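# Fit two ferrite core halves onto a coil bobbin

## Task

Pick up two ferrite core halves from the black trays and push them onto the wound coil bobbin held in the black nest, one entering from each end, until the legs of the two halves touch each other inside the bobbin.

## Robot and tools

Robot: two arms, left_arm and right_arm, each carrying an identical five-finger right hand, so the hands are not mirror images. Scene frame: origin at table-top height midway between the arms, +z up, +x out over the table, left_arm on the +y side. The calibrated bases sit at left_arm (-0.024, +0.479, 0) m and right_arm (-0.049, -0.549, 0) m, each turned very slightly about z. Cameras: cam_high (fixed, on a stand behind the arms), cam_left_wrist and cam_right_wrist, all 672x504.

Hand point: the controlled point sits 0.05 m in front of the palm and 0.15 m out from the wrist flange along the fingers. Its +z runs along the straightened fingers, +y comes out of the palm, +x goes across the palm away from the thumb. Straight fingers extend 0.06 to 0.07 m past the point and lie 0.06 m behind it along -y. A wrist bracket on the little-finger side can strike things, and with the fingers level the wrist may hang lower than the hand.

Frames: reported hand positions, quaternions, velocities and Hand target are in each arm's own base frame. All commanded offsets are along the axes of that arm's current Hand target.

The 28-number row (every value in [-1, 1], always all 28 even if one arm is idle): left arm first, then right. Per arm: dx, dy, dz, rx, ry, rz, then little, ring, middle, index, thumb_bend, thumb_turn, force_limit, speed. The six pose numbers are offsets, not poses: they are measured from the Hand target as it stood when the action (or move) began, never from the previous row; a scale of 1.0 equals 0.6 m for dx/dy/dz and 180 degrees for the rotation vector rx/ry/rz. Sending the same offset twice therefore moves twice. All-zero pose numbers re-request the current Hand target. The hand numbers are absolute targets: fingers and thumb_bend +1 straight, -1 curled; thumb_turn +1 beside the palm, -1 opposing the fingers. force_limit maps -1..+1 to roughly 0..10 N at the fingertip (0..15 N for the two thumb motors); speed rises from near zero at -1 to full at +0.48 and above. There is no keep-as-is value: repeat the last hand numbers you actually sent (or, before any, hand_measured plus hand_force_limit and hand_speed). Close slowly (speed about -0.94 or lower) for a gentle grip. With the thumb opposed, objects about 0.035 to 0.065 m thick can be held.

execute_actions: actions = list of actions, each a list of up to 15 rows; one action spans 15 control steps of 1/30 s and a short list repeats its final row. cameras: list of names, ["all"] or []; images come only with an empty actions list or when asked.

move: target = one 28-number row or a list of up to 15 rows, each counted from the same starting Hand targets. speed: path speed in m/s, 0.002 to 3.2 (default 0.25), one value or one per target; rotation is capped at twice that in rad/s. blend: corner rounding in m per target (0 = full stop). stop_force: 4 to 120 N, ends an arm's path when its wrist sensor feels that much push against the motion; not reliable while the hand rotates or for light loose parts; omit it when backing away from a contact. zero (bool, with stop_force only): re-zero before moving (default true). blocking=false returns early but cannot be combined with stop_force. Moves last 0.5 s to 10 s and do not avoid obstacles. Steer paths around an arm's own base.

wait: seconds 0 to 10, arms hold their last command. stop: brakes a running move. zoom_image: camera plus region [x0, y0, x1, y1] in pixels, at most 504 by 504, from the newest image. show_instructions: shows the reference page. zero_wrist_force: arm = left_arm or right_arm. finished_scene: scene = current number (1 or 2); irreversible.

Results: per arm end_effector_position (m), end_effector_quat_wxyz, velocities (omitted when joints read within noise), Hand target (last commanded pose after clipping; the next offsets start here and the hand often settles a little short of it), Joint positions and torques, Wrist force and torque along the hand's own axes plus the peak since last shown, hand_measured, hand_stopped_by (moving, target, force, stalled, fault) and hand_load_n (positive = finger pushed open; near 0 means grip lost), all six in motor order. A move adds a move: line with its ending (done, off_target, moving, held, fault) and limits (paced = pose clipped, held = steps withheld). done does not prove contact or its absence.

Cautions: commanded orientation is clipped to 32 degrees from the measured one per step. An arm faults and halts 10 s if joint contact torque reaches its limit (elbow 139 N m, wrists 50.2 N m, shoulders 306 N m) or outside force reaches about 150 N; targets slightly past a firm contact can trigger this. Keep the arms from touching each other, and keep one hand from closing on the other's fingers. Avoid drops, releasing moving parts, hard hits, excessive finger loads and anything leaving the table. Motors warn at 70 °C and lock the arm at 85 °C, so avoid long stretched-out holds or pushing toward unreachable poses. Loose objects may occasionally be nudged by outside disturbances.

Each tool is called after ">>>" as name([rows], argument=value, ...), one row to a line, values as JSON.

Reference images:

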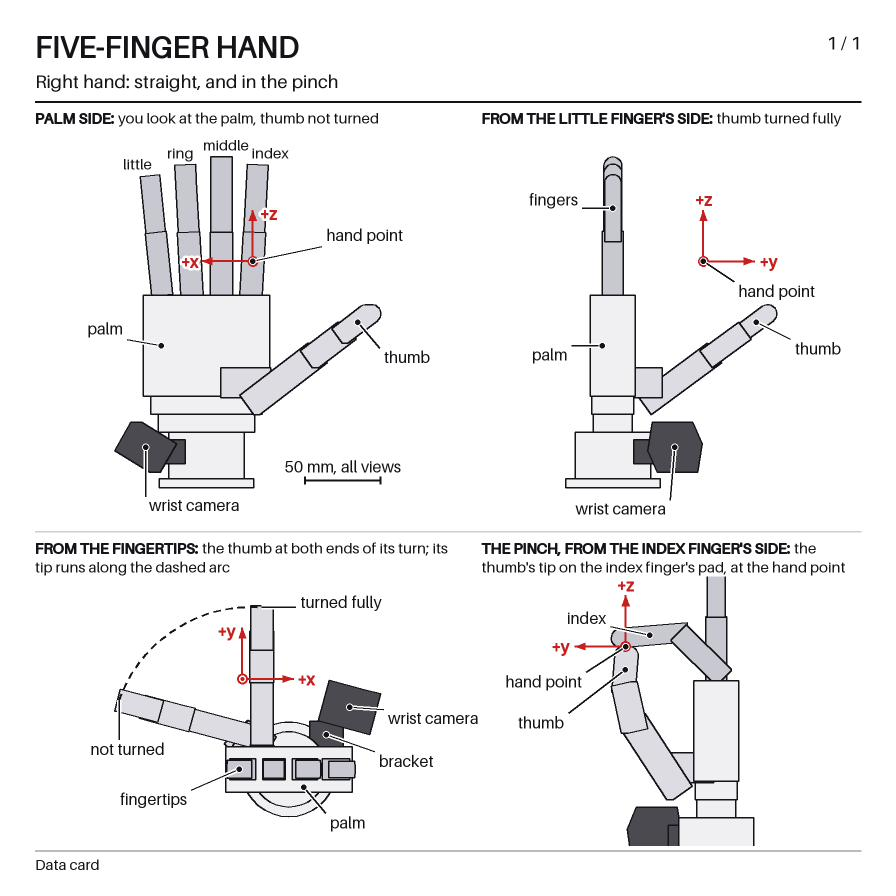

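## Session

>>> execute_actions(actions=[])

Scene clock: 0.00 s.
left_arm: end_effector_position=(+0.3837, -0.4545, +0.1653) hand_measured=(+1.000, +1.000, +1.000, +1.000, +1.000, +1.000) hand_load_n=(+0.0, +0.0, +0.0, +0.0, +0.0, +0.0) hand_stopped_by=(target, target, target, target, target, target) hand_force_limit=0.00 hand_speed=-0.80 end_effector_quat_wxyz=(+0.080, +0.936, +0.295, +0.177) | right_arm: end_effector_position=(+0.6226, +0.1818, +0.3423) hand_measured=(+1.000, +1.000, +1.000, +1.000, +1.000, +1.000) hand_load_n=(+0.0, +0.0, +0.0, +0.0, -0.5, +0.0) hand_stopped_by=(target, target, target, target, target, target) hand_force_limit=0.00 hand_speed=-0.80 end_effector_quat_wxyz=(-0.166, +0.936, +0.300, +0.079)
Joint positions: left_arm=[-1.323 -1.396 2.079 0.741 1.208 -0.335] | right_arm=[-0.043 -1.305 1.575 1.265 1.202 0.914]
Joint velocities: within noise
Joint torques (N m): no reading
Motor temperatures (°C): left_arm=[42 36 32 35 48 50] | right_arm=[45 33 39 35 39 44]
Wrist force (N): no reading
Wrist torque (N m): no reading
Wrist force, peak (N): no reading
Hand target: left_arm +0.3837, -0.4545, +0.1653; +0.080, +0.936, +0.295, +0.177 | right_arm +0.6226, +0.1818, +0.3423; -0.166, +0.936, +0.300, +0.079

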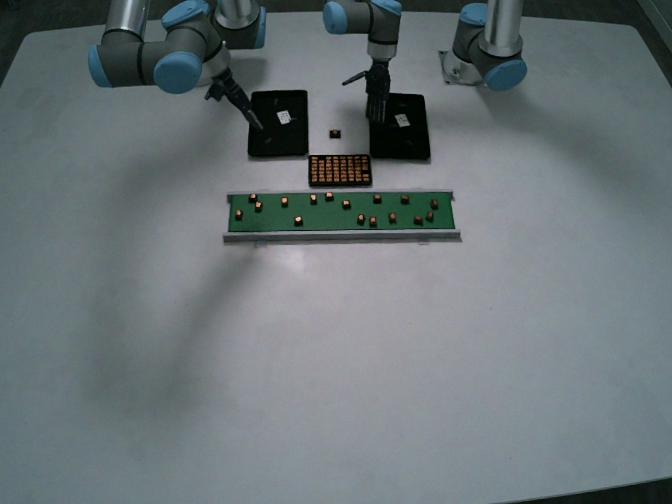

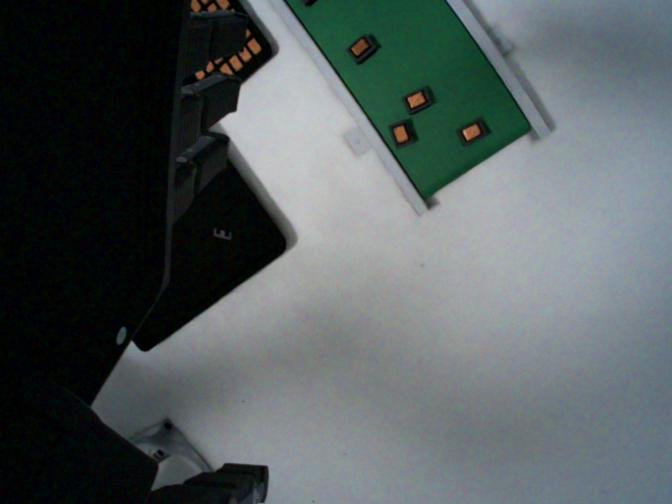

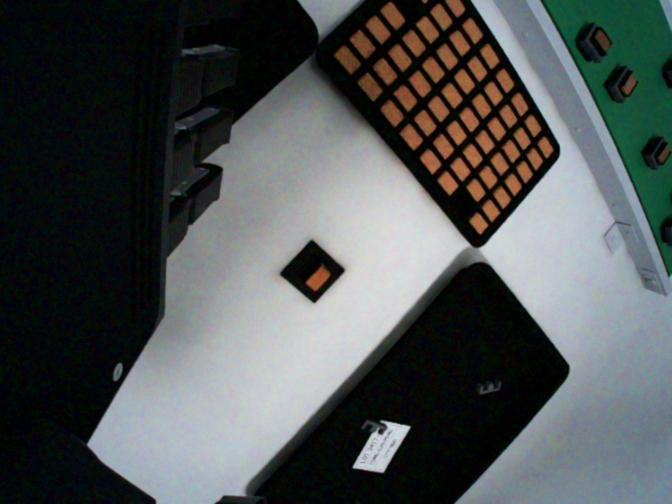

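>>> zoom_image(camera="cam_high", region=[220, 60, 470, 250])

>>> zoom_image(camera="cam_high", region=[240, 80, 340, 160])

>>> zoom_image(camera="cam_high", region=[315, 110, 375, 155])

>>> zoom_image(camera="cam_right_wrist", region=[240, 200, 400, 320])

>>> zoom_image(camera="cam_right_wrist", region=[320, 340, 560, 504])

Scaled by 2.016 from the camera's 672x504 image, which has a finer 960x720 frame.

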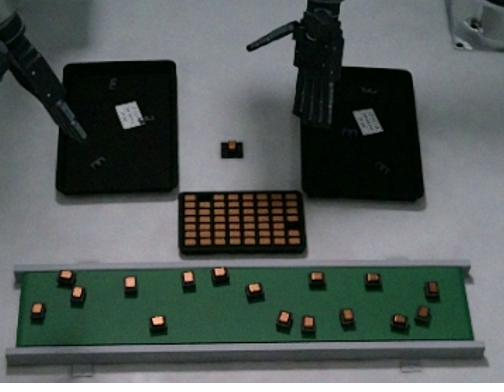

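Scaled by 5.040 from the camera's 672x504 image, which has a finer 960x720 frame.

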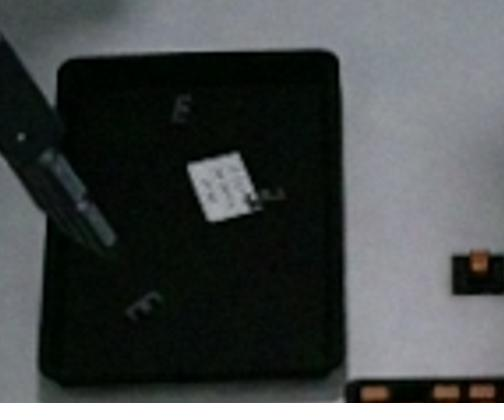

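Scaled by 8.400 from the camera's 672x504 image, which has a finer 960x720 frame.

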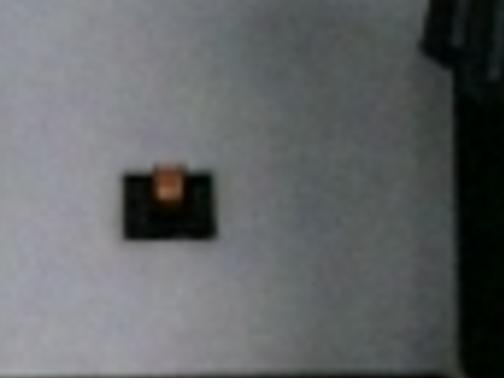

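Scaled by 3.150 from the camera's 672x504 image, which has a finer 960x720 frame.

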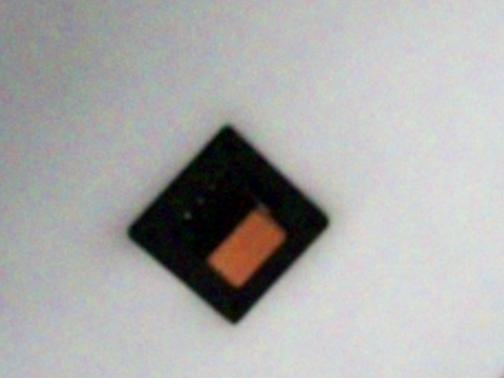

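Scaled by 2.100 from the camera's 672x504 image, which has a finer 960x720 frame.

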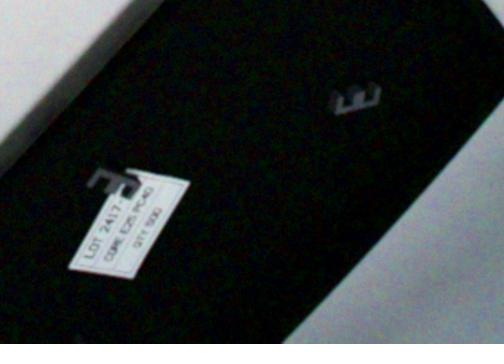

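>>> move(target=[0,0,0,0,0,0,1,1,1,1,1,1,0,-0.8, -0.08333,0,0,0,0,0,1,1,1,1,1,1,0,-0.8], cameras=["cam_right_wrist"])

>>> move(target=[0,0,0,0,0,0,1,1,1,1,1,1,0,-0.8, 0,0,0.16667,0,0,0,1,1,1,1,1,1,0,-0.8], cameras=["cam_high","cam_right_wrist"])

Scene clock: 49.87 s.
left_arm: end_effector_position=(+0.3837, -0.4545, +0.1653) hand_measured=(+1.000, +1.000, +1.000, +1.000, +1.000, +1.000) hand_load_n=(+0.0, +0.0, +0.5, +0.0, +0.0, +0.0) hand_stopped_by=(target, target, target, target, target, target) hand_force_limit=0.00 hand_speed=-0.80 end_effector_quat_wxyz=(+0.080, +0.936, +0.295, +0.177) | right_arm: end_effector_position=(+0.5823, +0.1551, +0.3299) hand_measured=(+1.000, +1.000, +1.000, +1.000, +1.000, +1.000) hand_load_n=(+0.0, +0.0, +0.0, +0.0, +0.0, +0.0) hand_stopped_by=(target, target, target, target, target, target) hand_force_limit=0.00 hand_speed=-0.80 end_effector_quat_wxyz=(-0.166, +0.936, +0.300, +0.079)
Joint positions: left_arm=[-1.323 -1.396 2.079 0.741 1.208 -0.335] | right_arm=[-0.095 -1.372 1.686 1.241 1.201 0.858]
Joint torques (N m): left_arm=[-0.64 -47.18 -31.22 3.49 -0.56 -0.13] | right_arm=[-12.24 -63.22 -22.46 0.67 -3.54 -1.39]
Wrist force (N): left_arm=[0.1 -0.2 0.2] | right_arm=[0.5 0.5 0.5]
Wrist torque (N m): left_arm=[-0.04 -0.02 0.00] | right_arm=[0.05 -0.13 0.14]
Wrist force, peak (N): left_arm=[-0.1 0.3 0.6] | right_arm=[0.9 0.8 0.4]
Hand target: left_arm +0.3837, -0.4545, +0.1653; +0.080, +0.936, +0.295, +0.177 | right_arm +0.5822, +0.1550, +0.3299; -0.166, +0.936, +0.300, +0.079
Off the commanded pose: left_arm 0.000 m, 0 deg | right_arm 0.000 m, 0 deg.
move: done
Images, in order (width x height): cam_right_wrist 672x504.

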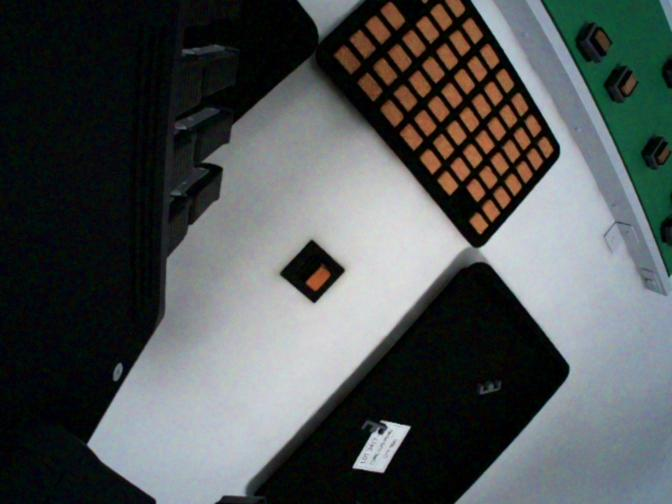

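Scene clock: 51.00 s.
left_arm: end_effector_position=(+0.3837, -0.4545, +0.1653) hand_measured=(+1.000, +1.000, +1.000, +1.000, +1.000, +1.000) hand_load_n=(-0.5, +0.0, +0.0, +0.0, +0.0, +0.0) hand_stopped_by=(target, target, target, target, target, target) hand_force_limit=0.00 hand_speed=-0.80 end_effector_quat_wxyz=(+0.080, +0.936, +0.295, +0.177) | right_arm: end_effector_position=(+0.5870, +0.1908, +0.2369) hand_measured=(+1.000, +1.000, +1.000, +1.000, +1.000, +1.000) hand_load_n=(+0.0, +0.0, +0.0, +0.0, +0.0, +0.0) hand_stopped_by=(target, target, target, target, target, target) hand_force_limit=0.00 hand_speed=-0.80 end_effector_quat_wxyz=(-0.166, +0.936, +0.300, +0.079)
Joint positions: left_arm=[-1.323 -1.396 2.079 0.741 1.208 -0.335] | right_arm=[-0.03 -1.294 1.758 1.066 1.203 0.928]
Joint torques (N m): left_arm=[0.51 -48.03 -31.35 3.46 -0.66 0.24] | right_arm=[11.93 -46.57 -19.45 0.33 1.51 1.94]
Wrist force (N): left_arm=[0.4 -0.4 0.1] | right_arm=[0.4 -0.2 0.2]
Wrist torque (N m): left_arm=[-0.06 -0.07 0.02] | right_arm=[-0.05 -0.05 -0.14]
Wrist force, peak (N): left_arm=[0.6 -0.1 0.1] | right_arm=[0.2 0.4 1.3]
Hand target: left_arm +0.3837, -0.4545, +0.1653; +0.080, +0.936, +0.295, +0.177 | right_arm +0.5870, +0.1909, +0.2367; -0.166, +0.936, +0.300, +0.079
Off the commanded pose: left_arm 0.000 m, 0 deg | right_arm 0.000 m, 0 deg.
move: done
Images, in order (width x height): cam_high 672x504, cam_right_wrist 672x504.

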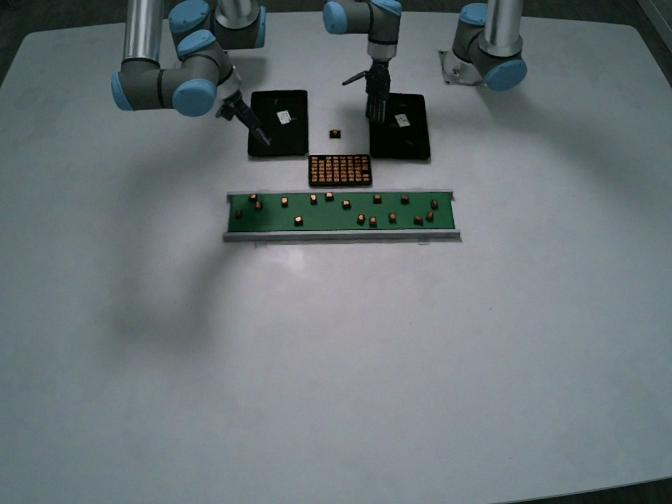

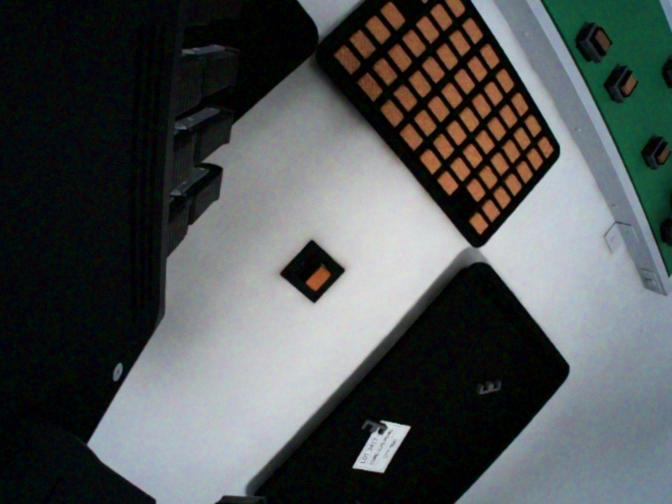

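>>> wait(seconds=0.1, cameras=["cam_left_wrist","cam_right_wrist"])

Scene clock: 55.07 s.
left_arm: end_effector_position=(+0.3837, -0.4545, +0.1653) hand_measured=(+1.000, +1.000, +1.000, +1.000, +1.000, +1.000) hand_load_n=(+0.0, +0.0, +0.0, +0.0, +0.0, +0.0) hand_stopped_by=(target, target, target, target, target, target) hand_force_limit=0.00 hand_speed=-0.80 end_effector_quat_wxyz=(+0.080, +0.936, +0.295, +0.177) | right_arm: end_effector_position=(+0.5870, +0.1909, +0.2367) hand_measured=(+1.000, +1.000, +1.000, +1.000, +1.000, +1.000) hand_load_n=(+0.0, +0.0, +0.0, +0.0, +0.0, +0.0) hand_stopped_by=(target, target, target, target, target, target) hand_force_limit=0.00 hand_speed=-0.80 end_effector_quat_wxyz=(-0.166, +0.936, +0.300, +0.079)
Joint positions: left_arm=[-1.323 -1.396 2.079 0.741 1.208 -0.335] | right_arm=[-0.03 -1.294 1.758 1.066 1.203 0.928]
Joint torques (N m): left_arm=[1.05 -47.94 -32.08 3.42 -0.71 0.11] | right_arm=[15.3 -49.46 -20.18 0.21 1.47 1.98]
Wrist force (N): left_arm=[-0.2 0.1 0.3] | right_arm=[0.2 0.1 0.2]
Wrist torque (N m): left_arm=[0.00 0.03 -0.01] | right_arm=[-0.01 -0.03 -0.14]
Wrist force, peak (N): left_arm=[0.3 -0.4 0.4] | right_arm=[0.4 0.5 0.1]
Hand target: left_arm +0.3837, -0.4545, +0.1653; +0.080, +0.936, +0.295, +0.177 | right_arm +0.5870, +0.1909, +0.2367; -0.166, +0.936, +0.300, +0.079
Off the commanded pose: left_arm 0.000 m, 0 deg | right_arm 0.000 m, 0 deg.
wait: 0.10 s; at rest from the start
Images, in order (width x height): cam_left_wrist 672x504, cam_right_wrist 672x504.

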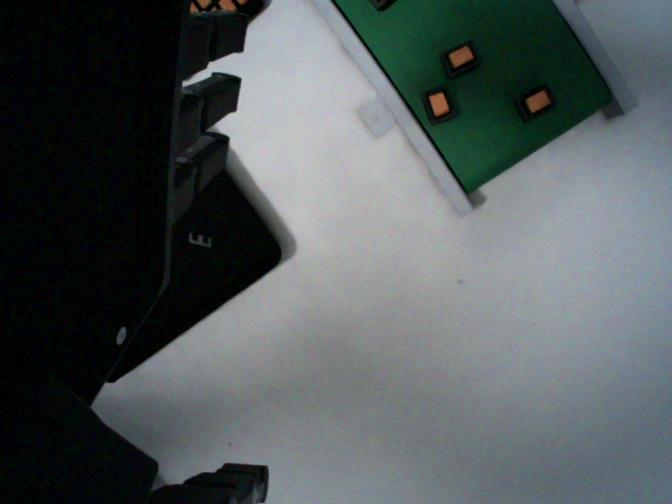

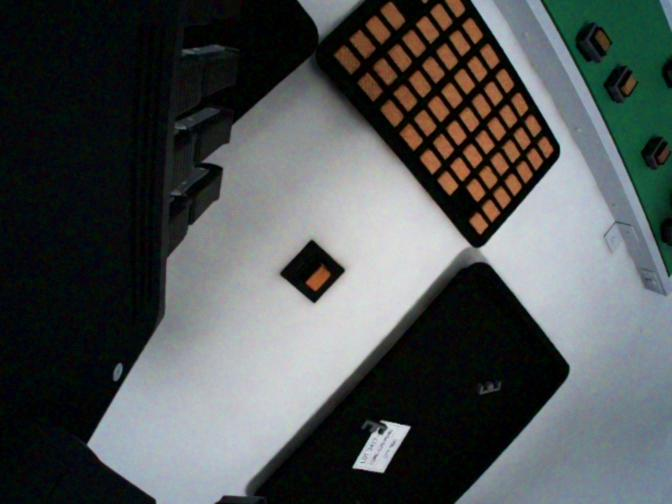

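>>> move(target=[0,0,0,0,0,0,1,1,1,0.0,0.0,-1,0,0, 0,0,0,0,0,0,1,1,1,1,1,1,0,-0.8], cameras=["cam_right_wrist"])

>>> move(target=[0.0833333,0,0,0,0,0,1,1,1,0.0,0.0,-1,0,0, 0,0,0,0,0,0,1,1,1,1,1,1,0,-0.8], cameras=["cam_right_wrist"])

>>> move(target=[0,0.0833333,0,0,0,0,1,1,1,0.0,0.0,-1,0,0, 0,0,0,0,0,0,1,1,1,1,1,1,0,-0.8], cameras=["cam_right_wrist"])

>>> move(target=[0,0,-0.0833333,0,0,0,1,1,1,0.0,0.0,-1,0,0, 0,0,0,0,0,0,1,1,1,1,1,1,0,-0.8], cameras=["cam_right_wrist"])

Scene clock: 76.03 s.
left_arm: end_effector_position=(+0.3837, -0.4545, +0.1653) hand_measured=(+1.000, +1.000, +1.000, +0.000, +0.000, -1.000) hand_load_n=(+0.0, +0.0, +0.0, +0.0, +0.0, +0.0) hand_stopped_by=(target, target, target, target, target, target) hand_force_limit=0.00 hand_speed=0.00 end_effector_quat_wxyz=(+0.080, +0.936, +0.295, +0.177) | right_arm: end_effector_position=(+0.5870, +0.1909, +0.2367) hand_measured=(+1.000, +1.000, +1.000, +1.000, +1.000, +1.000) hand_load_n=(+0.0, +0.0, +0.0, +0.0, +0.0, -0.5) hand_stopped_by=(target, target, target, target, target, target) hand_force_limit=0.00 hand_speed=-0.80 end_effector_quat_wxyz=(-0.166, +0.936, +0.300, +0.079)
Joint positions: left_arm=[-1.323 -1.396 2.079 0.741 1.208 -0.335] | right_arm=[-0.03 -1.294 1.758 1.066 1.203 0.928]
Joint torques (N m): left_arm=[0.51 -46.13 -31.58 3.5 -0.78 0.73] | right_arm=[12.45 -47.86 -19.91 0.32 1.43 1.96]
Wrist force (N): left_arm=[0.2 0.2 0.3] | right_arm=[0.4 0.4 0.2]
Wrist torque (N m): left_arm=[0.02 -0.05 0.02] | right_arm=[0.04 -0.06 -0.12]
Wrist force, peak (N): left_arm=[0.3 -0.1 0.7] | right_arm=[0.3 0.5 0.6]
Hand target: left_arm +0.3837, -0.4545, +0.1653; +0.080, +0.936, +0.295, +0.177 | right_arm +0.5870, +0.1909, +0.2367; -0.166, +0.936, +0.300, +0.079
Off the commanded pose: left_arm 0.000 m, 0 deg | right_arm 0.000 m, 0 deg.
move: done
Images, in order (width x height): cam_right_wrist 672x504.

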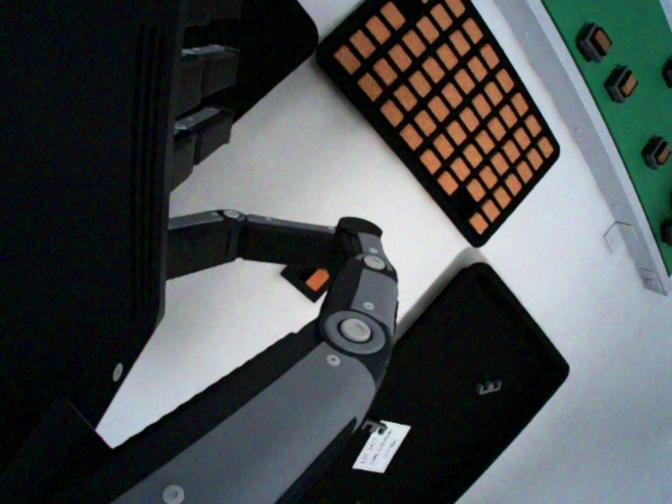

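Scene clock: 77.10 s.
left_arm: end_effector_position=(+0.4218, -0.4256, +0.1794) hand_measured=(+1.000, +1.000, +1.000, +0.000, +0.000, -1.000) hand_load_n=(+0.0, +0.0, +0.0, +0.0, +0.0, +0.5) hand_stopped_by=(target, target, target, target, target, target) hand_force_limit=0.00 hand_speed=0.00 end_effector_quat_wxyz=(+0.080, +0.936, +0.295, +0.177) | right_arm: end_effector_position=(+0.5870, +0.1909, +0.2367) hand_measured=(+1.000, +1.000, +1.000, +1.000, +1.000, +1.000) hand_load_n=(+0.0, +0.5, +0.0, +0.0, +0.0, +0.0) hand_stopped_by=(target, target, target, target, target, target) hand_force_limit=0.00 hand_speed=-0.80 end_effector_quat_wxyz=(-0.166, +0.936, +0.300, +0.079)
Joint positions: left_arm=[-1.219 -1.416 2.062 0.74 1.225 -0.226] | right_arm=[-0.03 -1.294 1.758 1.066 1.203 0.928]
Joint torques (N m): left_arm=[9.76 -56.89 -41.05 -0.51 1.05 3.34] | right_arm=[12.75 -47.71 -19.78 0.31 1.39 2.21]
Wrist force (N): left_arm=[0.1 0.0 0.4] | right_arm=[0.2 0.0 0.1]
Wrist torque (N m): left_arm=[-0.05 -0.11 -0.13] | right_arm=[-0.02 -0.03 -0.14]
Wrist force, peak (N): left_arm=[1.0 0.0 0.6] | right_arm=[0.3 0.6 0.4]
Hand target: left_arm +0.4219, -0.4255, +0.1794; +0.080, +0.936, +0.295, +0.177 | right_arm +0.5870, +0.1909, +0.2367; -0.166, +0.936, +0.300, +0.079
Off the commanded pose: left_arm 0.000 m, 0 deg | right_arm 0.000 m, 0 deg.
move: done
Images, in order (width x height): cam_right_wrist 672x504.

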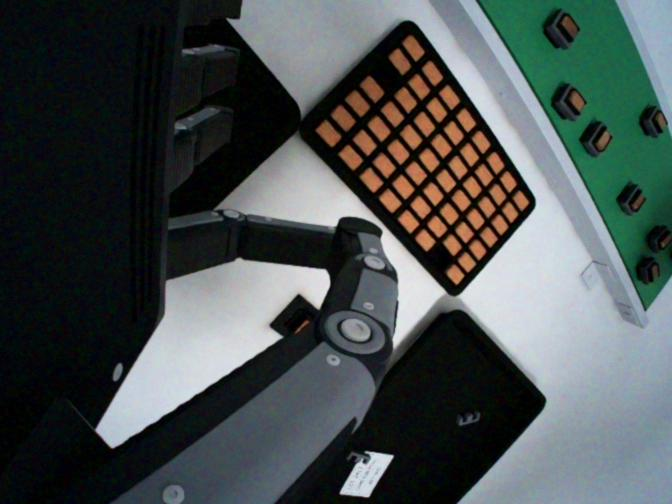

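Scene clock: 78.13 s.
left_arm: end_effector_position=(+0.4480, -0.4661, +0.1921) hand_measured=(+1.000, +1.000, +1.000, +0.000, +0.000, -1.000) hand_load_n=(+0.0, +0.0, +0.0, +0.0, +0.0, +0.0) hand_stopped_by=(target, target, target, target, target, target) hand_force_limit=0.00 hand_speed=0.00 end_effector_quat_wxyz=(+0.080, +0.936, +0.295, +0.177) | right_arm: end_effector_position=(+0.5870, +0.1909, +0.2367) hand_measured=(+1.000, +1.000, +1.000, +1.000, +1.000, +1.000) hand_load_n=(+0.0, +0.0, +0.0, +0.0, +0.0, +0.0) hand_stopped_by=(target, target, target, target, target, target) hand_force_limit=0.00 hand_speed=-0.80 end_effector_quat_wxyz=(-0.166, +0.936, +0.300, +0.079)
Joint positions: left_arm=[-1.197 -1.356 1.958 0.776 1.229 -0.203] | right_arm=[-0.03 -1.294 1.758 1.066 1.203 0.928]
Joint torques (N m): left_arm=[10.69 -41.75 -40.36 6.83 1.1 3.39] | right_arm=[13.29 -48.45 -19.85 0.47 1.25 1.91]
Wrist force (N): left_arm=[0.5 0.4 0.4] | right_arm=[-0.2 0.2 0.3]
Wrist torque (N m): left_arm=[0.03 -0.12 -0.05] | right_arm=[0.00 0.03 -0.16]
Wrist force, peak (N): left_arm=[0.4 1.2 0.3] | right_arm=[0.3 0.4 0.4]
Hand target: left_arm +0.4481, -0.4662, +0.1921; +0.080, +0.936, +0.295, +0.177 | right_arm +0.5870, +0.1909, +0.2367; -0.166, +0.936, +0.300, +0.079
Off the commanded pose: left_arm 0.000 m, 0 deg | right_arm 0.000 m, 0 deg.
move: done
Images, in order (width x height): cam_right_wrist 672x504.

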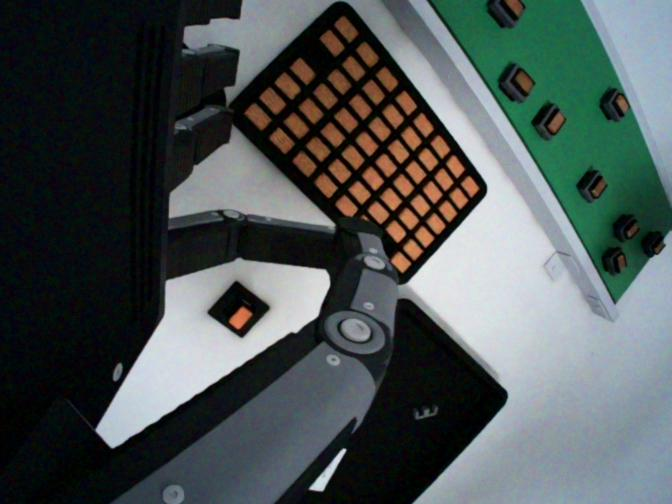

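Scene clock: 79.17 s.
left_arm: end_effector_position=(+0.4292, -0.4639, +0.2382) hand_measured=(+1.000, +1.000, +1.000, +0.000, +0.000, -1.000) hand_load_n=(+0.0, +0.0, +0.0, +0.0, +0.0, +0.0) hand_stopped_by=(target, target, target, target, target, target) hand_force_limit=0.00 hand_speed=0.00 end_effector_quat_wxyz=(+0.080, +0.936, +0.295, +0.177) end_effector_velocity=(-0.001, +0.000, +0.002) end_effector_angular_velocity=(+0.001, +0.001, +0.001) | right_arm: end_effector_position=(+0.5870, +0.1909, +0.2367) hand_measured=(+1.000, +1.000, +1.000, +1.000, +1.000, +1.000) hand_load_n=(+0.0, +0.0, +0.0, +0.0, +0.0, +0.0) hand_stopped_by=(target, target, target, target, target, target) hand_force_limit=0.00 hand_speed=-0.80 end_effector_quat_wxyz=(-0.166, +0.936, +0.300, +0.079)
Joint positions: left_arm=[-1.232 -1.419 1.943 0.866 1.223 -0.24] | right_arm=[-0.03 -1.294 1.758 1.066 1.203 0.928]
Joint velocities: left_arm=[-0.001 -0.002 -0.001 0.005 0 -0.002] | right_arm=[within noise]
Joint torques (N m): left_arm=[-9.08 -58.15 -43.7 6.63 -3.02 -3.1] | right_arm=[13.65 -47.18 -20.07 0.4 1.58 1.98]
Wrist force (N): left_arm=[0.4 0.5 0.7] | right_arm=[0.4 0.1 0.4]
Wrist torque (N m): left_arm=[-0.04 -0.14 0.07] | right_arm=[-0.02 -0.06 -0.13]
Wrist force, peak (N): left_arm=[0.5 0.5 1.2] | right_arm=[0.1 0.6 0.4]
Hand target: left_arm +0.4292, -0.4639, +0.2384; +0.080, +0.936, +0.295, +0.177 | right_arm +0.5870, +0.1909, +0.2367; -0.166, +0.936, +0.300, +0.079
Off the commanded pose: left_arm 0.000 m, 0 deg | right_arm 0.000 m, 0 deg.
move: done
Images, in order (width x height): cam_right_wrist 672x504.

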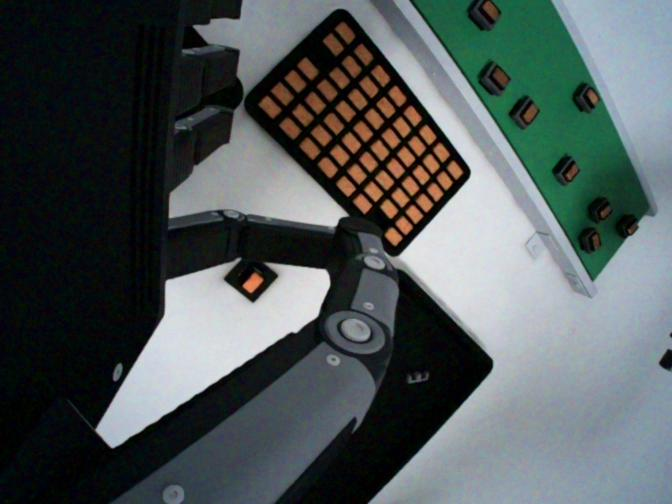

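>>> move(target=[-0.178,-0.0127,0.097,0.1188,0.065,0.048,1,1,1,1,1,1,0,0, 0,0,0,0,0,0,1,1,1,1,1,1,0,-0.8], cameras=["cam_high","cam_right_wrist"])

Scene clock: 159.13 s.
left_arm: end_effector_position=(+0.3657, -0.5223, +0.1525) hand_measured=(+1.000, +1.000, +1.000, +1.000, +1.000, +1.000) hand_load_n=(+0.0, +0.0, +0.0, +0.0, +0.0, +0.0) hand_stopped_by=(target, target, target, target, target, target) hand_force_limit=0.00 hand_speed=0.00 end_effector_quat_wxyz=(-0.138, +0.931, +0.258, +0.218) | right_arm: end_effector_position=(+0.5870, +0.1909, +0.2367) hand_measured=(+1.000, +1.000, +1.000, +1.000, +1.000, +1.000) hand_load_n=(+0.0, +0.0, +0.0, +0.0, +0.0, +0.0) hand_stopped_by=(target, target, target, target, target, target) hand_force_limit=0.00 hand_speed=-0.80 end_effector_quat_wxyz=(-0.166, +0.936, +0.300, +0.079)
Joint positions: left_arm=[-1.409 -1.12 1.813 1.222 1.17 -0.45] | right_arm=[-0.03 -1.294 1.758 1.066 1.203 0.928]
Joint torques (N m): left_arm=[-7.98 -59.99 -39.19 7.65 0.97 -3.29] | right_arm=[12.97 -48.2 -19.95 0.49 1.27 2.04]
Wrist force (N): left_arm=[0.5 0.7 0.1] | right_arm=[0.0 0.1 0.1]
Wrist torque (N m): left_arm=[0.08 0.02 0.13] | right_arm=[0.00 0.00 -0.15]
Wrist force, peak (N): left_arm=[1.4 0.1 0.2] | right_arm=[0.1 0.5 0.6]
Hand target: left_arm +0.3656, -0.5223, +0.1524; -0.138, +0.931, +0.258, +0.218 | right_arm +0.5870, +0.1909, +0.2367; -0.166, +0.936, +0.300, +0.079
Off the commanded pose: left_arm 0.000 m, 0 deg | right_arm 0.000 m, 0 deg.
move: done
Images, in order (width x height): cam_high 672x504, cam_right_wrist 672x504.

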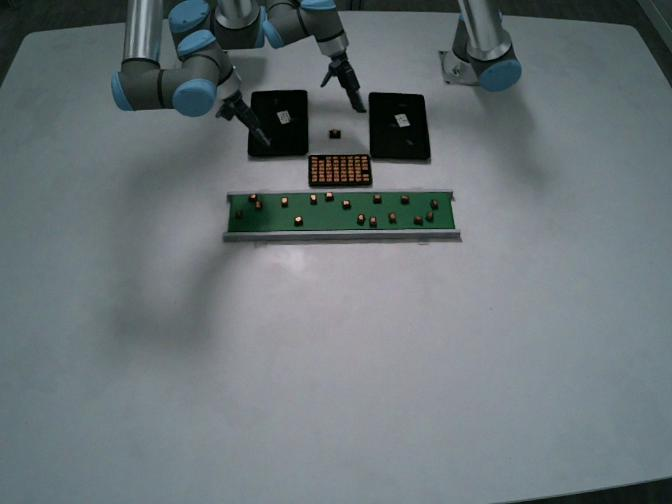

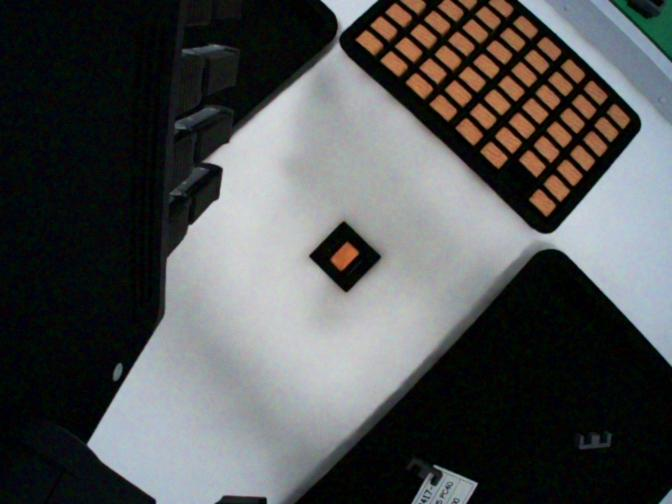

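>>> zoom_image(camera="cam_right_wrist", region=[295, 212, 395, 302])

>>> zoom_image(camera="cam_right_wrist", region=[400, 400, 640, 504])

Scaled by 5.040 from the camera's 672x504 image, which has a finer 960x720 frame.

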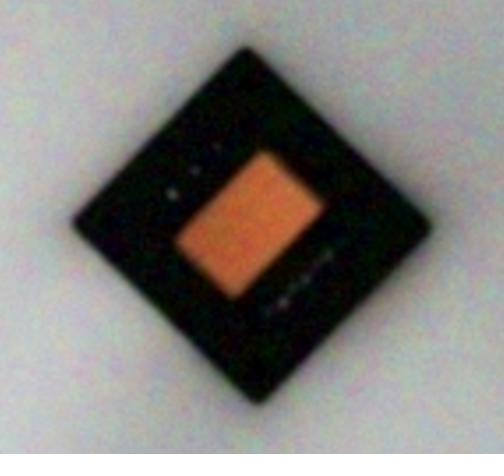

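Scaled by 2.100 from the camera's 672x504 image, which has a finer 960x720 frame.

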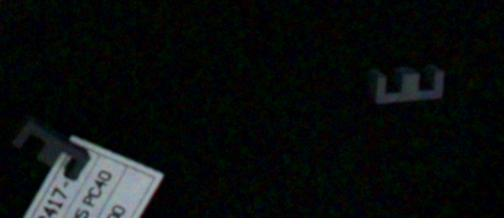

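>>> move(target=[0.208,-0.308,-0.026,0,0,0,1,1,1,1,1,1,0,0, 0,0,-0.1,0,0,0,1,1,1,1,1,1,0,-0.8], cameras=["cam_right_wrist"])

>>> move(target=[0,0,0,0,0,0,1,1,1,1,1,1,0,0, -0.1528,-0.3805,0.233,0.0633,0.3936,0.5604,1,1,1,0.1,0.3,-1,0,0], cameras=["cam_high","cam_left_wrist"])

Scene clock: 236.87 s.
left_arm: end_effector_position=(+0.3567, -0.3227, +0.2520) hand_measured=(+1.000, +1.000, +1.000, +1.000, +1.000, +1.000) hand_load_n=(+0.0, +0.0, +0.0, +0.0, +0.0, +0.0) hand_stopped_by=(target, target, target, target, target, target) hand_force_limit=0.00 hand_speed=0.00 end_effector_quat_wxyz=(-0.138, +0.931, +0.258, +0.218) | right_arm: end_effector_position=(+0.5841, +0.1694, +0.2926) hand_measured=(+1.000, +1.000, +1.000, +1.000, +1.000, +1.000) hand_load_n=(+0.0, +0.0, +0.0, +0.0, +0.0, +0.0) hand_stopped_by=(target, target, target, target, target, target) hand_force_limit=0.00 hand_speed=-0.80 end_effector_quat_wxyz=(-0.166, +0.936, +0.300, +0.079)
Joint positions: left_arm=[-1.352 -1.492 2.092 1.293 1.151 -0.391] | right_arm=[-0.069 -1.343 1.719 1.17 1.201 0.886]
Joint torques (N m): left_arm=[8.5 -53.1 -24.19 7.69 -3.1 3.66] | right_arm=[-12.29 -64.04 -48.44 7.83 -3.44 -1.61]
Wrist force (N): left_arm=[0.6 0.3 0.4] | right_arm=[0.5 0.5 0.1]
Wrist torque (N m): left_arm=[0.08 0.00 -0.11] | right_arm=[0.07 -0.09 0.14]
Wrist force, peak (N): left_arm=[-0.7 2.0 -0.1] | right_arm=[0.5 0.8 0.2]
Hand target: left_arm +0.3566, -0.3225, +0.2522; -0.138, +0.931, +0.258, +0.218 | right_arm +0.5841, +0.1693, +0.2926; -0.166, +0.936, +0.300, +0.079
Off the commanded pose: left_arm 0.000 m, 0 deg | right_arm 0.000 m, 0 deg.
move: done
Images, in order (width x height): cam_right_wrist 672x504.

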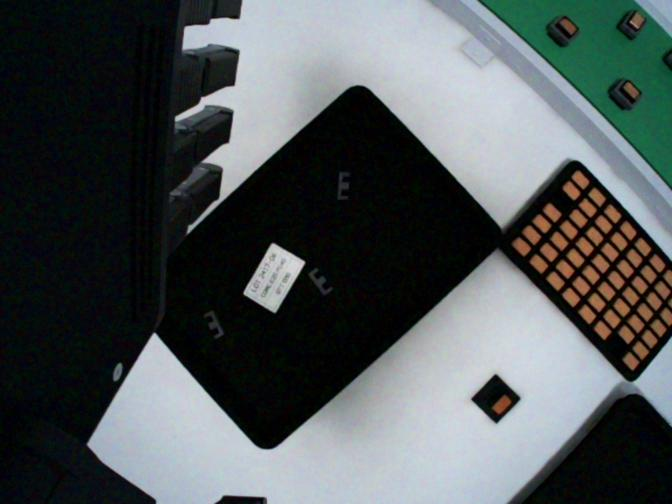

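Scene clock: 242.03 s.
left_arm: end_effector_position=(+0.3566, -0.3225, +0.2522) hand_measured=(+1.000, +1.000, +1.000, +1.000, +1.000, +1.000) hand_load_n=(+0.0, +0.0, +0.0, +0.0, +0.0, -0.5) hand_stopped_by=(target, target, target, target, target, target) hand_force_limit=0.00 hand_speed=0.00 end_effector_quat_wxyz=(-0.138, +0.931, +0.258, +0.218) | right_arm: end_effector_position=(+0.3826, +0.3449, +0.1998) hand_measured=(+1.000, +1.000, +1.000, +0.100, +0.300, -1.000) hand_load_n=(+0.0, +0.0, +0.0, +0.0, +0.0, +0.0) hand_stopped_by=(target, target, target, target, target, target) hand_force_limit=0.00 hand_speed=0.00 end_effector_quat_wxyz=(-0.363, +0.603, -0.609, +0.366)
Joint positions: left_arm=[-1.352 -1.493 2.092 1.293 1.151 -0.391] | right_arm=[0.562 -1.74 2.303 0 2.068 3.434]
Joint torques (N m): left_arm=[11.26 -51.74 -24.5 7.66 -2.88 3.34] | right_arm=[14.12 -11.46 -47.86 4.67 2.62 2.09]
Wrist force (N): left_arm=[0.6 0.1 0.5] | right_arm=[0.4 0.7 -0.7]
Wrist torque (N m): left_arm=[0.05 -0.01 -0.11] | right_arm=[0.19 -0.03 -0.07]
Wrist force, peak (N): left_arm=[1.0 0.6 0.3] | right_arm=[0.4 1.3 -0.9]
Hand target: left_arm +0.3566, -0.3225, +0.2522; -0.138, +0.931, +0.258, +0.218 | right_arm +0.3826, +0.3449, +0.1998; -0.363, +0.603, -0.609, +0.366
Off the commanded pose: left_arm 0.000 m, 0 deg | right_arm 0.000 m, 0 deg.
move: done
Images, in order (width x height): cam_high 672x504, cam_left_wrist 672x504.

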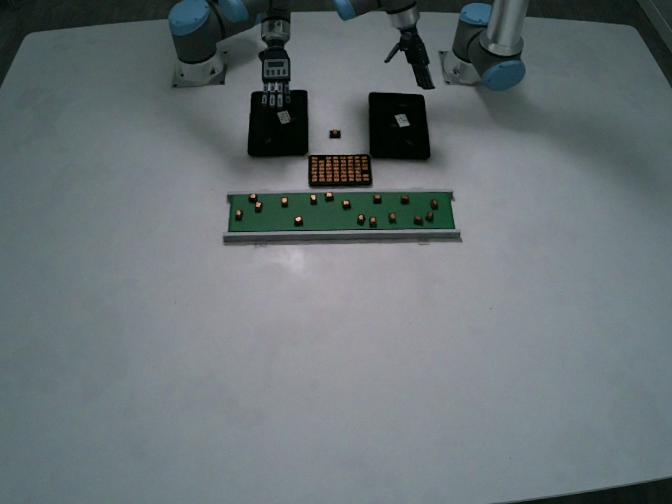

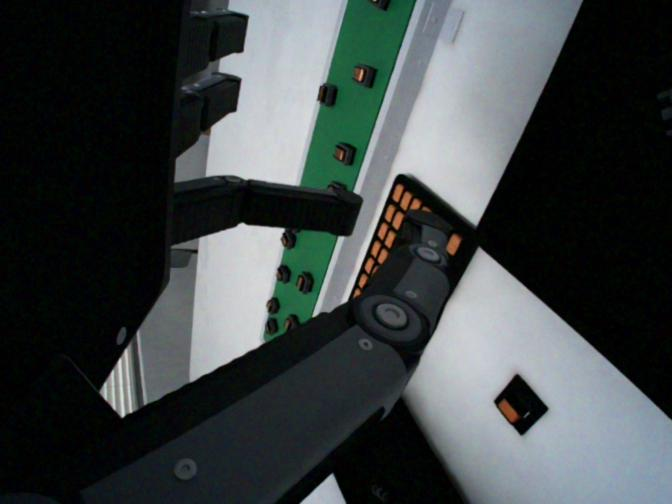

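>>> zoom_image(camera="cam_left_wrist", region=[470, 355, 580, 455])

>>> zoom_image(camera="cam_high", region=[220, 20, 460, 200])

Scaled by 4.582 from the camera's 672x504 image, which has a finer 960x720 frame.

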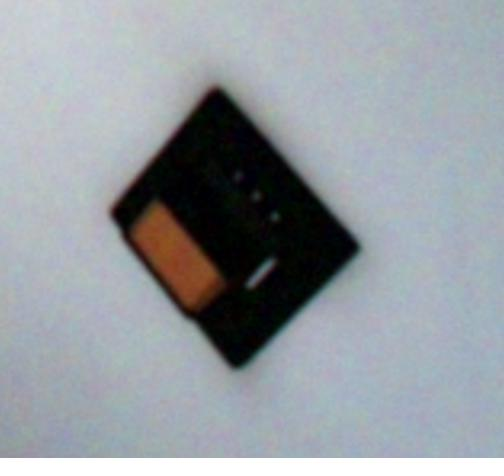

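Scaled by 2.100 from the camera's 672x504 image, which has a finer 960x720 frame.

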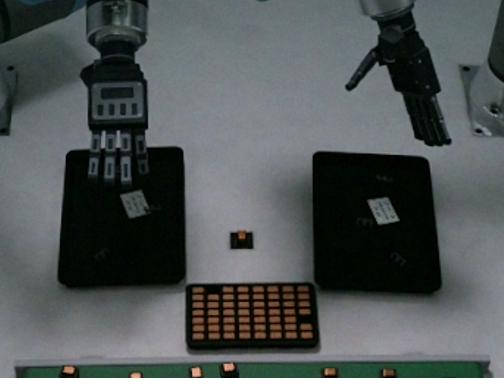

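>>> move(target=[0,0,0,0,0,0,1,1,1,1,1,1,0,0, -0.1417,0.2148,0.0575,0,0,0,1,1,1,1,1,1,0,0], cameras=["cam_high","cam_left_wrist","cam_right_wrist"])

>>> zoom_image(camera="cam_left_wrist", region=[300, 220, 460, 360])

Scene clock: 264.13 s.
left_arm: end_effector_position=(+0.3566, -0.3225, +0.2522) hand_measured=(+1.000, +1.000, +1.000, +1.000, +1.000, +1.000) hand_load_n=(+0.0, +0.0, +0.0, +0.0, +0.0, +0.0) hand_stopped_by=(target, target, target, target, target, target) hand_force_limit=0.00 hand_speed=0.00 end_effector_quat_wxyz=(-0.138, +0.931, +0.258, +0.218) | right_arm: end_effector_position=(+0.3533, +0.4301, +0.0699) hand_measured=(+1.000, +1.000, +1.000, +1.000, +1.000, +1.000) hand_load_n=(+0.0, +0.0, +0.0, +0.0, +0.0, +0.0) hand_stopped_by=(target, target, target, target, target, target) hand_force_limit=0.00 hand_speed=0.00 end_effector_quat_wxyz=(-0.363, +0.603, -0.609, +0.366)
Joint positions: left_arm=[-1.352 -1.493 2.092 1.293 1.151 -0.391] | right_arm=[0.803 -1.406 2.29 -0.226 2.266 3.601]
Joint torques (N m): left_arm=[8.92 -50.98 -25.19 7.82 -3.03 3.45] | right_arm=[14.84 -30.74 -38.08 -2.23 3.02 1.84]
Wrist force (N): left_arm=[0.6 0.5 0.5] | right_arm=[0.6 0.7 -0.5]
Wrist torque (N m): left_arm=[0.11 -0.01 -0.10] | right_arm=[0.17 -0.08 -0.09]
Wrist force, peak (N): left_arm=[1.2 0.8 0.4] | right_arm=[-0.1 2.1 -0.4]
Hand target: left_arm +0.3566, -0.3225, +0.2522; -0.138, +0.931, +0.258, +0.218 | right_arm +0.3533, +0.4302, +0.0698; -0.363, +0.603, -0.609, +0.366
Off the commanded pose: left_arm 0.000 m, 0 deg | right_arm 0.000 m, 0 deg.
move: done

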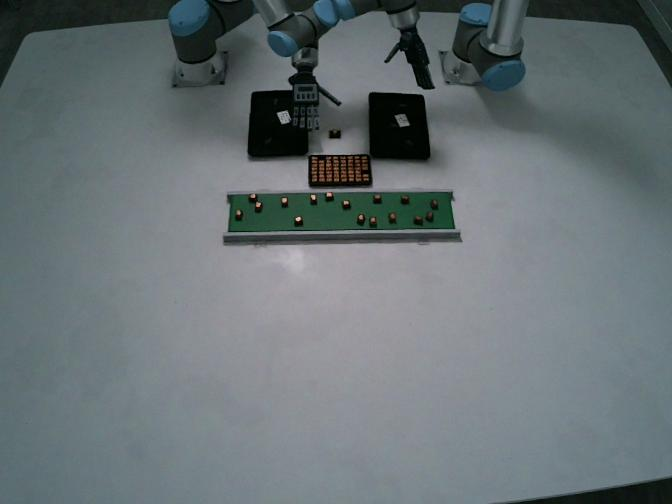

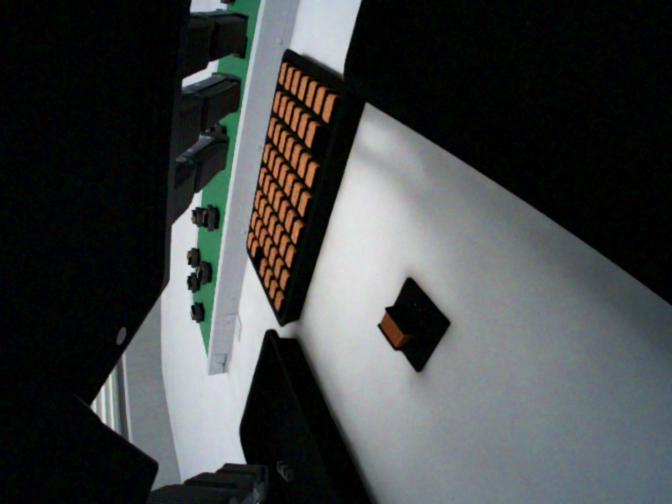

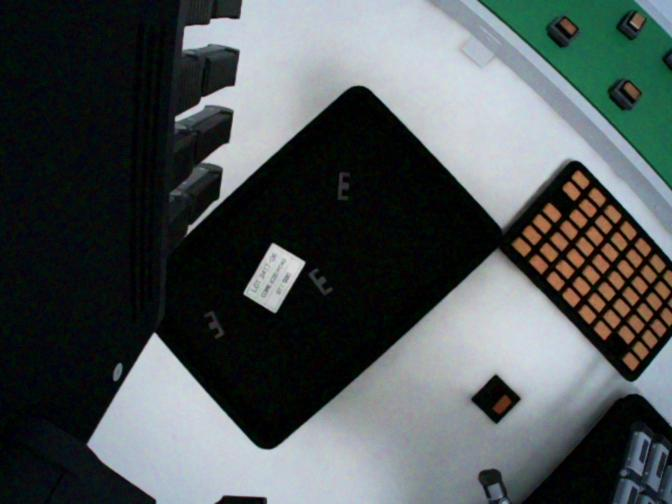

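Scaled by 3.150 from the camera's 672x504 image, which has a finer 960x720 frame.

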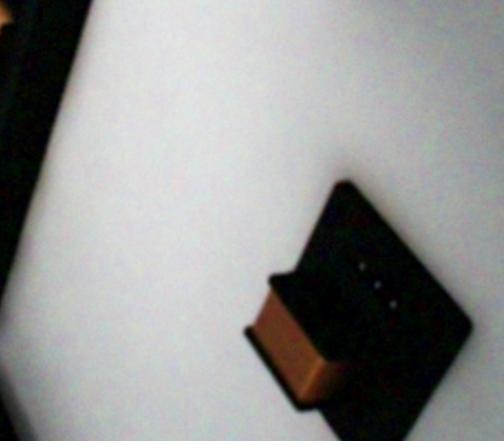

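>>> move(target=[0,0,0,0,0,0,1,1,1,1,1,1,0,0, -0.0,-0.0,0.0833,0,0,0,1,1,1,1,1,1,0,0], cameras=["cam_left_wrist"])

>>> zoom_image(camera="cam_left_wrist", region=[300, 220, 560, 460])

Scene clock: 273.20 s.
left_arm: end_effector_position=(+0.3566, -0.3225, +0.2522) hand_measured=(+1.000, +1.000, +1.000, +1.000, +1.000, +1.000) hand_load_n=(+0.0, +0.0, +0.0, +0.0, +0.0, +0.0) hand_stopped_by=(target, target, target, target, target, target) hand_force_limit=0.00 hand_speed=0.00 end_effector_quat_wxyz=(-0.138, +0.931, +0.258, +0.218) | right_arm: end_effector_position=(+0.3973, +0.4298, +0.0464) hand_measured=(+1.000, +1.000, +1.000, +1.000, +1.000, +1.000) hand_load_n=(+0.0, +0.0, +0.0, +0.0, +0.0, +0.0) hand_stopped_by=(target, target, target, target, target, target) hand_force_limit=0.00 hand_speed=0.00 end_effector_quat_wxyz=(-0.363, +0.603, -0.609, +0.366)
Joint positions: left_arm=[-1.352 -1.493 2.092 1.293 1.151 -0.391] | right_arm=[0.726 -1.351 2.276 -0.303 2.205 3.543]
Joint torques (N m): left_arm=[10.04 -51.51 -25.14 7.78 -2.91 3.41] | right_arm=[-9.78 -31.91 -36.84 -3.07 -1.77 -1.77]
Wrist force (N): left_arm=[0.8 0.3 0.3] | right_arm=[0.2 0.7 -0.5]
Wrist torque (N m): left_arm=[0.10 -0.03 -0.09] | right_arm=[0.16 -0.03 0.12]
Wrist force, peak (N): left_arm=[1.0 0.5 0.3] | right_arm=[0.5 1.1 -1.0]
Hand target: left_arm +0.3566, -0.3225, +0.2522; -0.138, +0.931, +0.258, +0.218 | right_arm +0.3975, +0.4298, +0.0463; -0.363, +0.603, -0.609, +0.366
Off the commanded pose: left_arm 0.000 m, 0 deg | right_arm 0.000 m, 0 deg.
move: done
Images, in order (width x height): cam_left_wrist 672x504.

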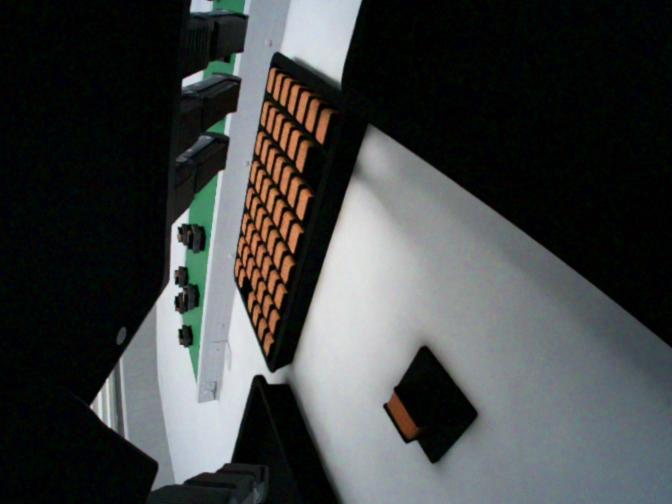

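Scaled by 1.938 from the camera's 672x504 image, which has a finer 960x720 frame.

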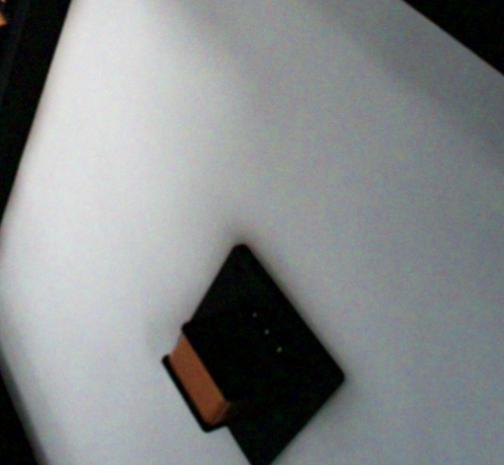

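>>> wait(seconds=0.1, cameras=["cam_right_wrist"])

>>> zoom_image(camera="cam_right_wrist", region=[190, 160, 370, 350])

Scene clock: 306.70 s.
left_arm: end_effector_position=(+0.3566, -0.3225, +0.2522) hand_measured=(+1.000, +1.000, +1.000, +1.000, +1.000, +1.000) hand_load_n=(+0.0, +0.0, +0.0, +0.0, +0.0, +0.0) hand_stopped_by=(target, target, target, target, target, target) hand_force_limit=0.00 hand_speed=0.00 end_effector_quat_wxyz=(-0.138, +0.931, +0.258, +0.218) | right_arm: end_effector_position=(+0.3975, +0.4298, +0.0463) hand_measured=(+1.000, +1.000, +1.000, +1.000, +1.000, +1.000) hand_load_n=(+0.0, +0.0, +0.0, +0.0, +0.0, +0.0) hand_stopped_by=(target, target, target, target, target, target) hand_force_limit=0.00 hand_speed=0.00 end_effector_quat_wxyz=(-0.363, +0.603, -0.609, +0.366)
Joint positions: left_arm=[-1.352 -1.493 2.092 1.293 1.151 -0.391] | right_arm=[0.726 -1.351 2.276 -0.304 2.204 3.543]
Joint torques (N m): left_arm=[9.28 -51.19 -24.97 7.73 -2.84 3.48] | right_arm=[-12.09 -33.42 -37.6 -2.79 -2.37 -1.53]
Wrist force (N): left_arm=[0.8 0.5 0.4] | right_arm=[0.5 0.9 -0.6]
Wrist torque (N m): left_arm=[0.11 -0.03 -0.09] | right_arm=[0.20 -0.06 0.14]
Wrist force, peak (N): left_arm=[1.0 0.2 0.3] | right_arm=[0.2 1.3 -0.7]
Hand target: left_arm +0.3566, -0.3225, +0.2522; -0.138, +0.931, +0.258, +0.218 | right_arm +0.3975, +0.4298, +0.0463; -0.363, +0.603, -0.609, +0.366
Off the commanded pose: left_arm 0.000 m, 0 deg | right_arm 0.000 m, 0 deg.
wait: 0.10 s; at rest from the start
Images, in order (width x height): cam_right_wrist 672x504.

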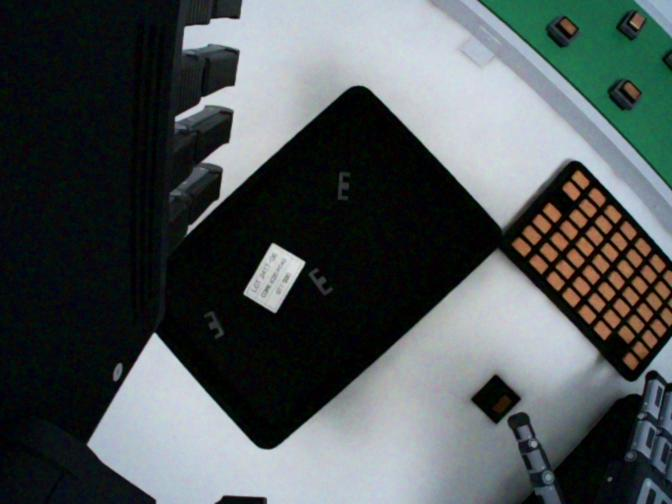

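Scaled by 2.653 from the camera's 672x504 image, which has a finer 960x720 frame.

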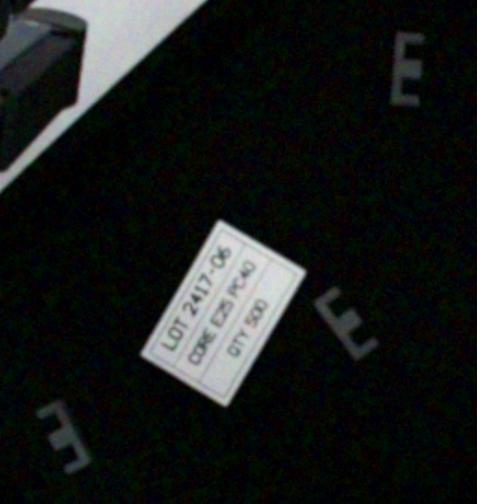

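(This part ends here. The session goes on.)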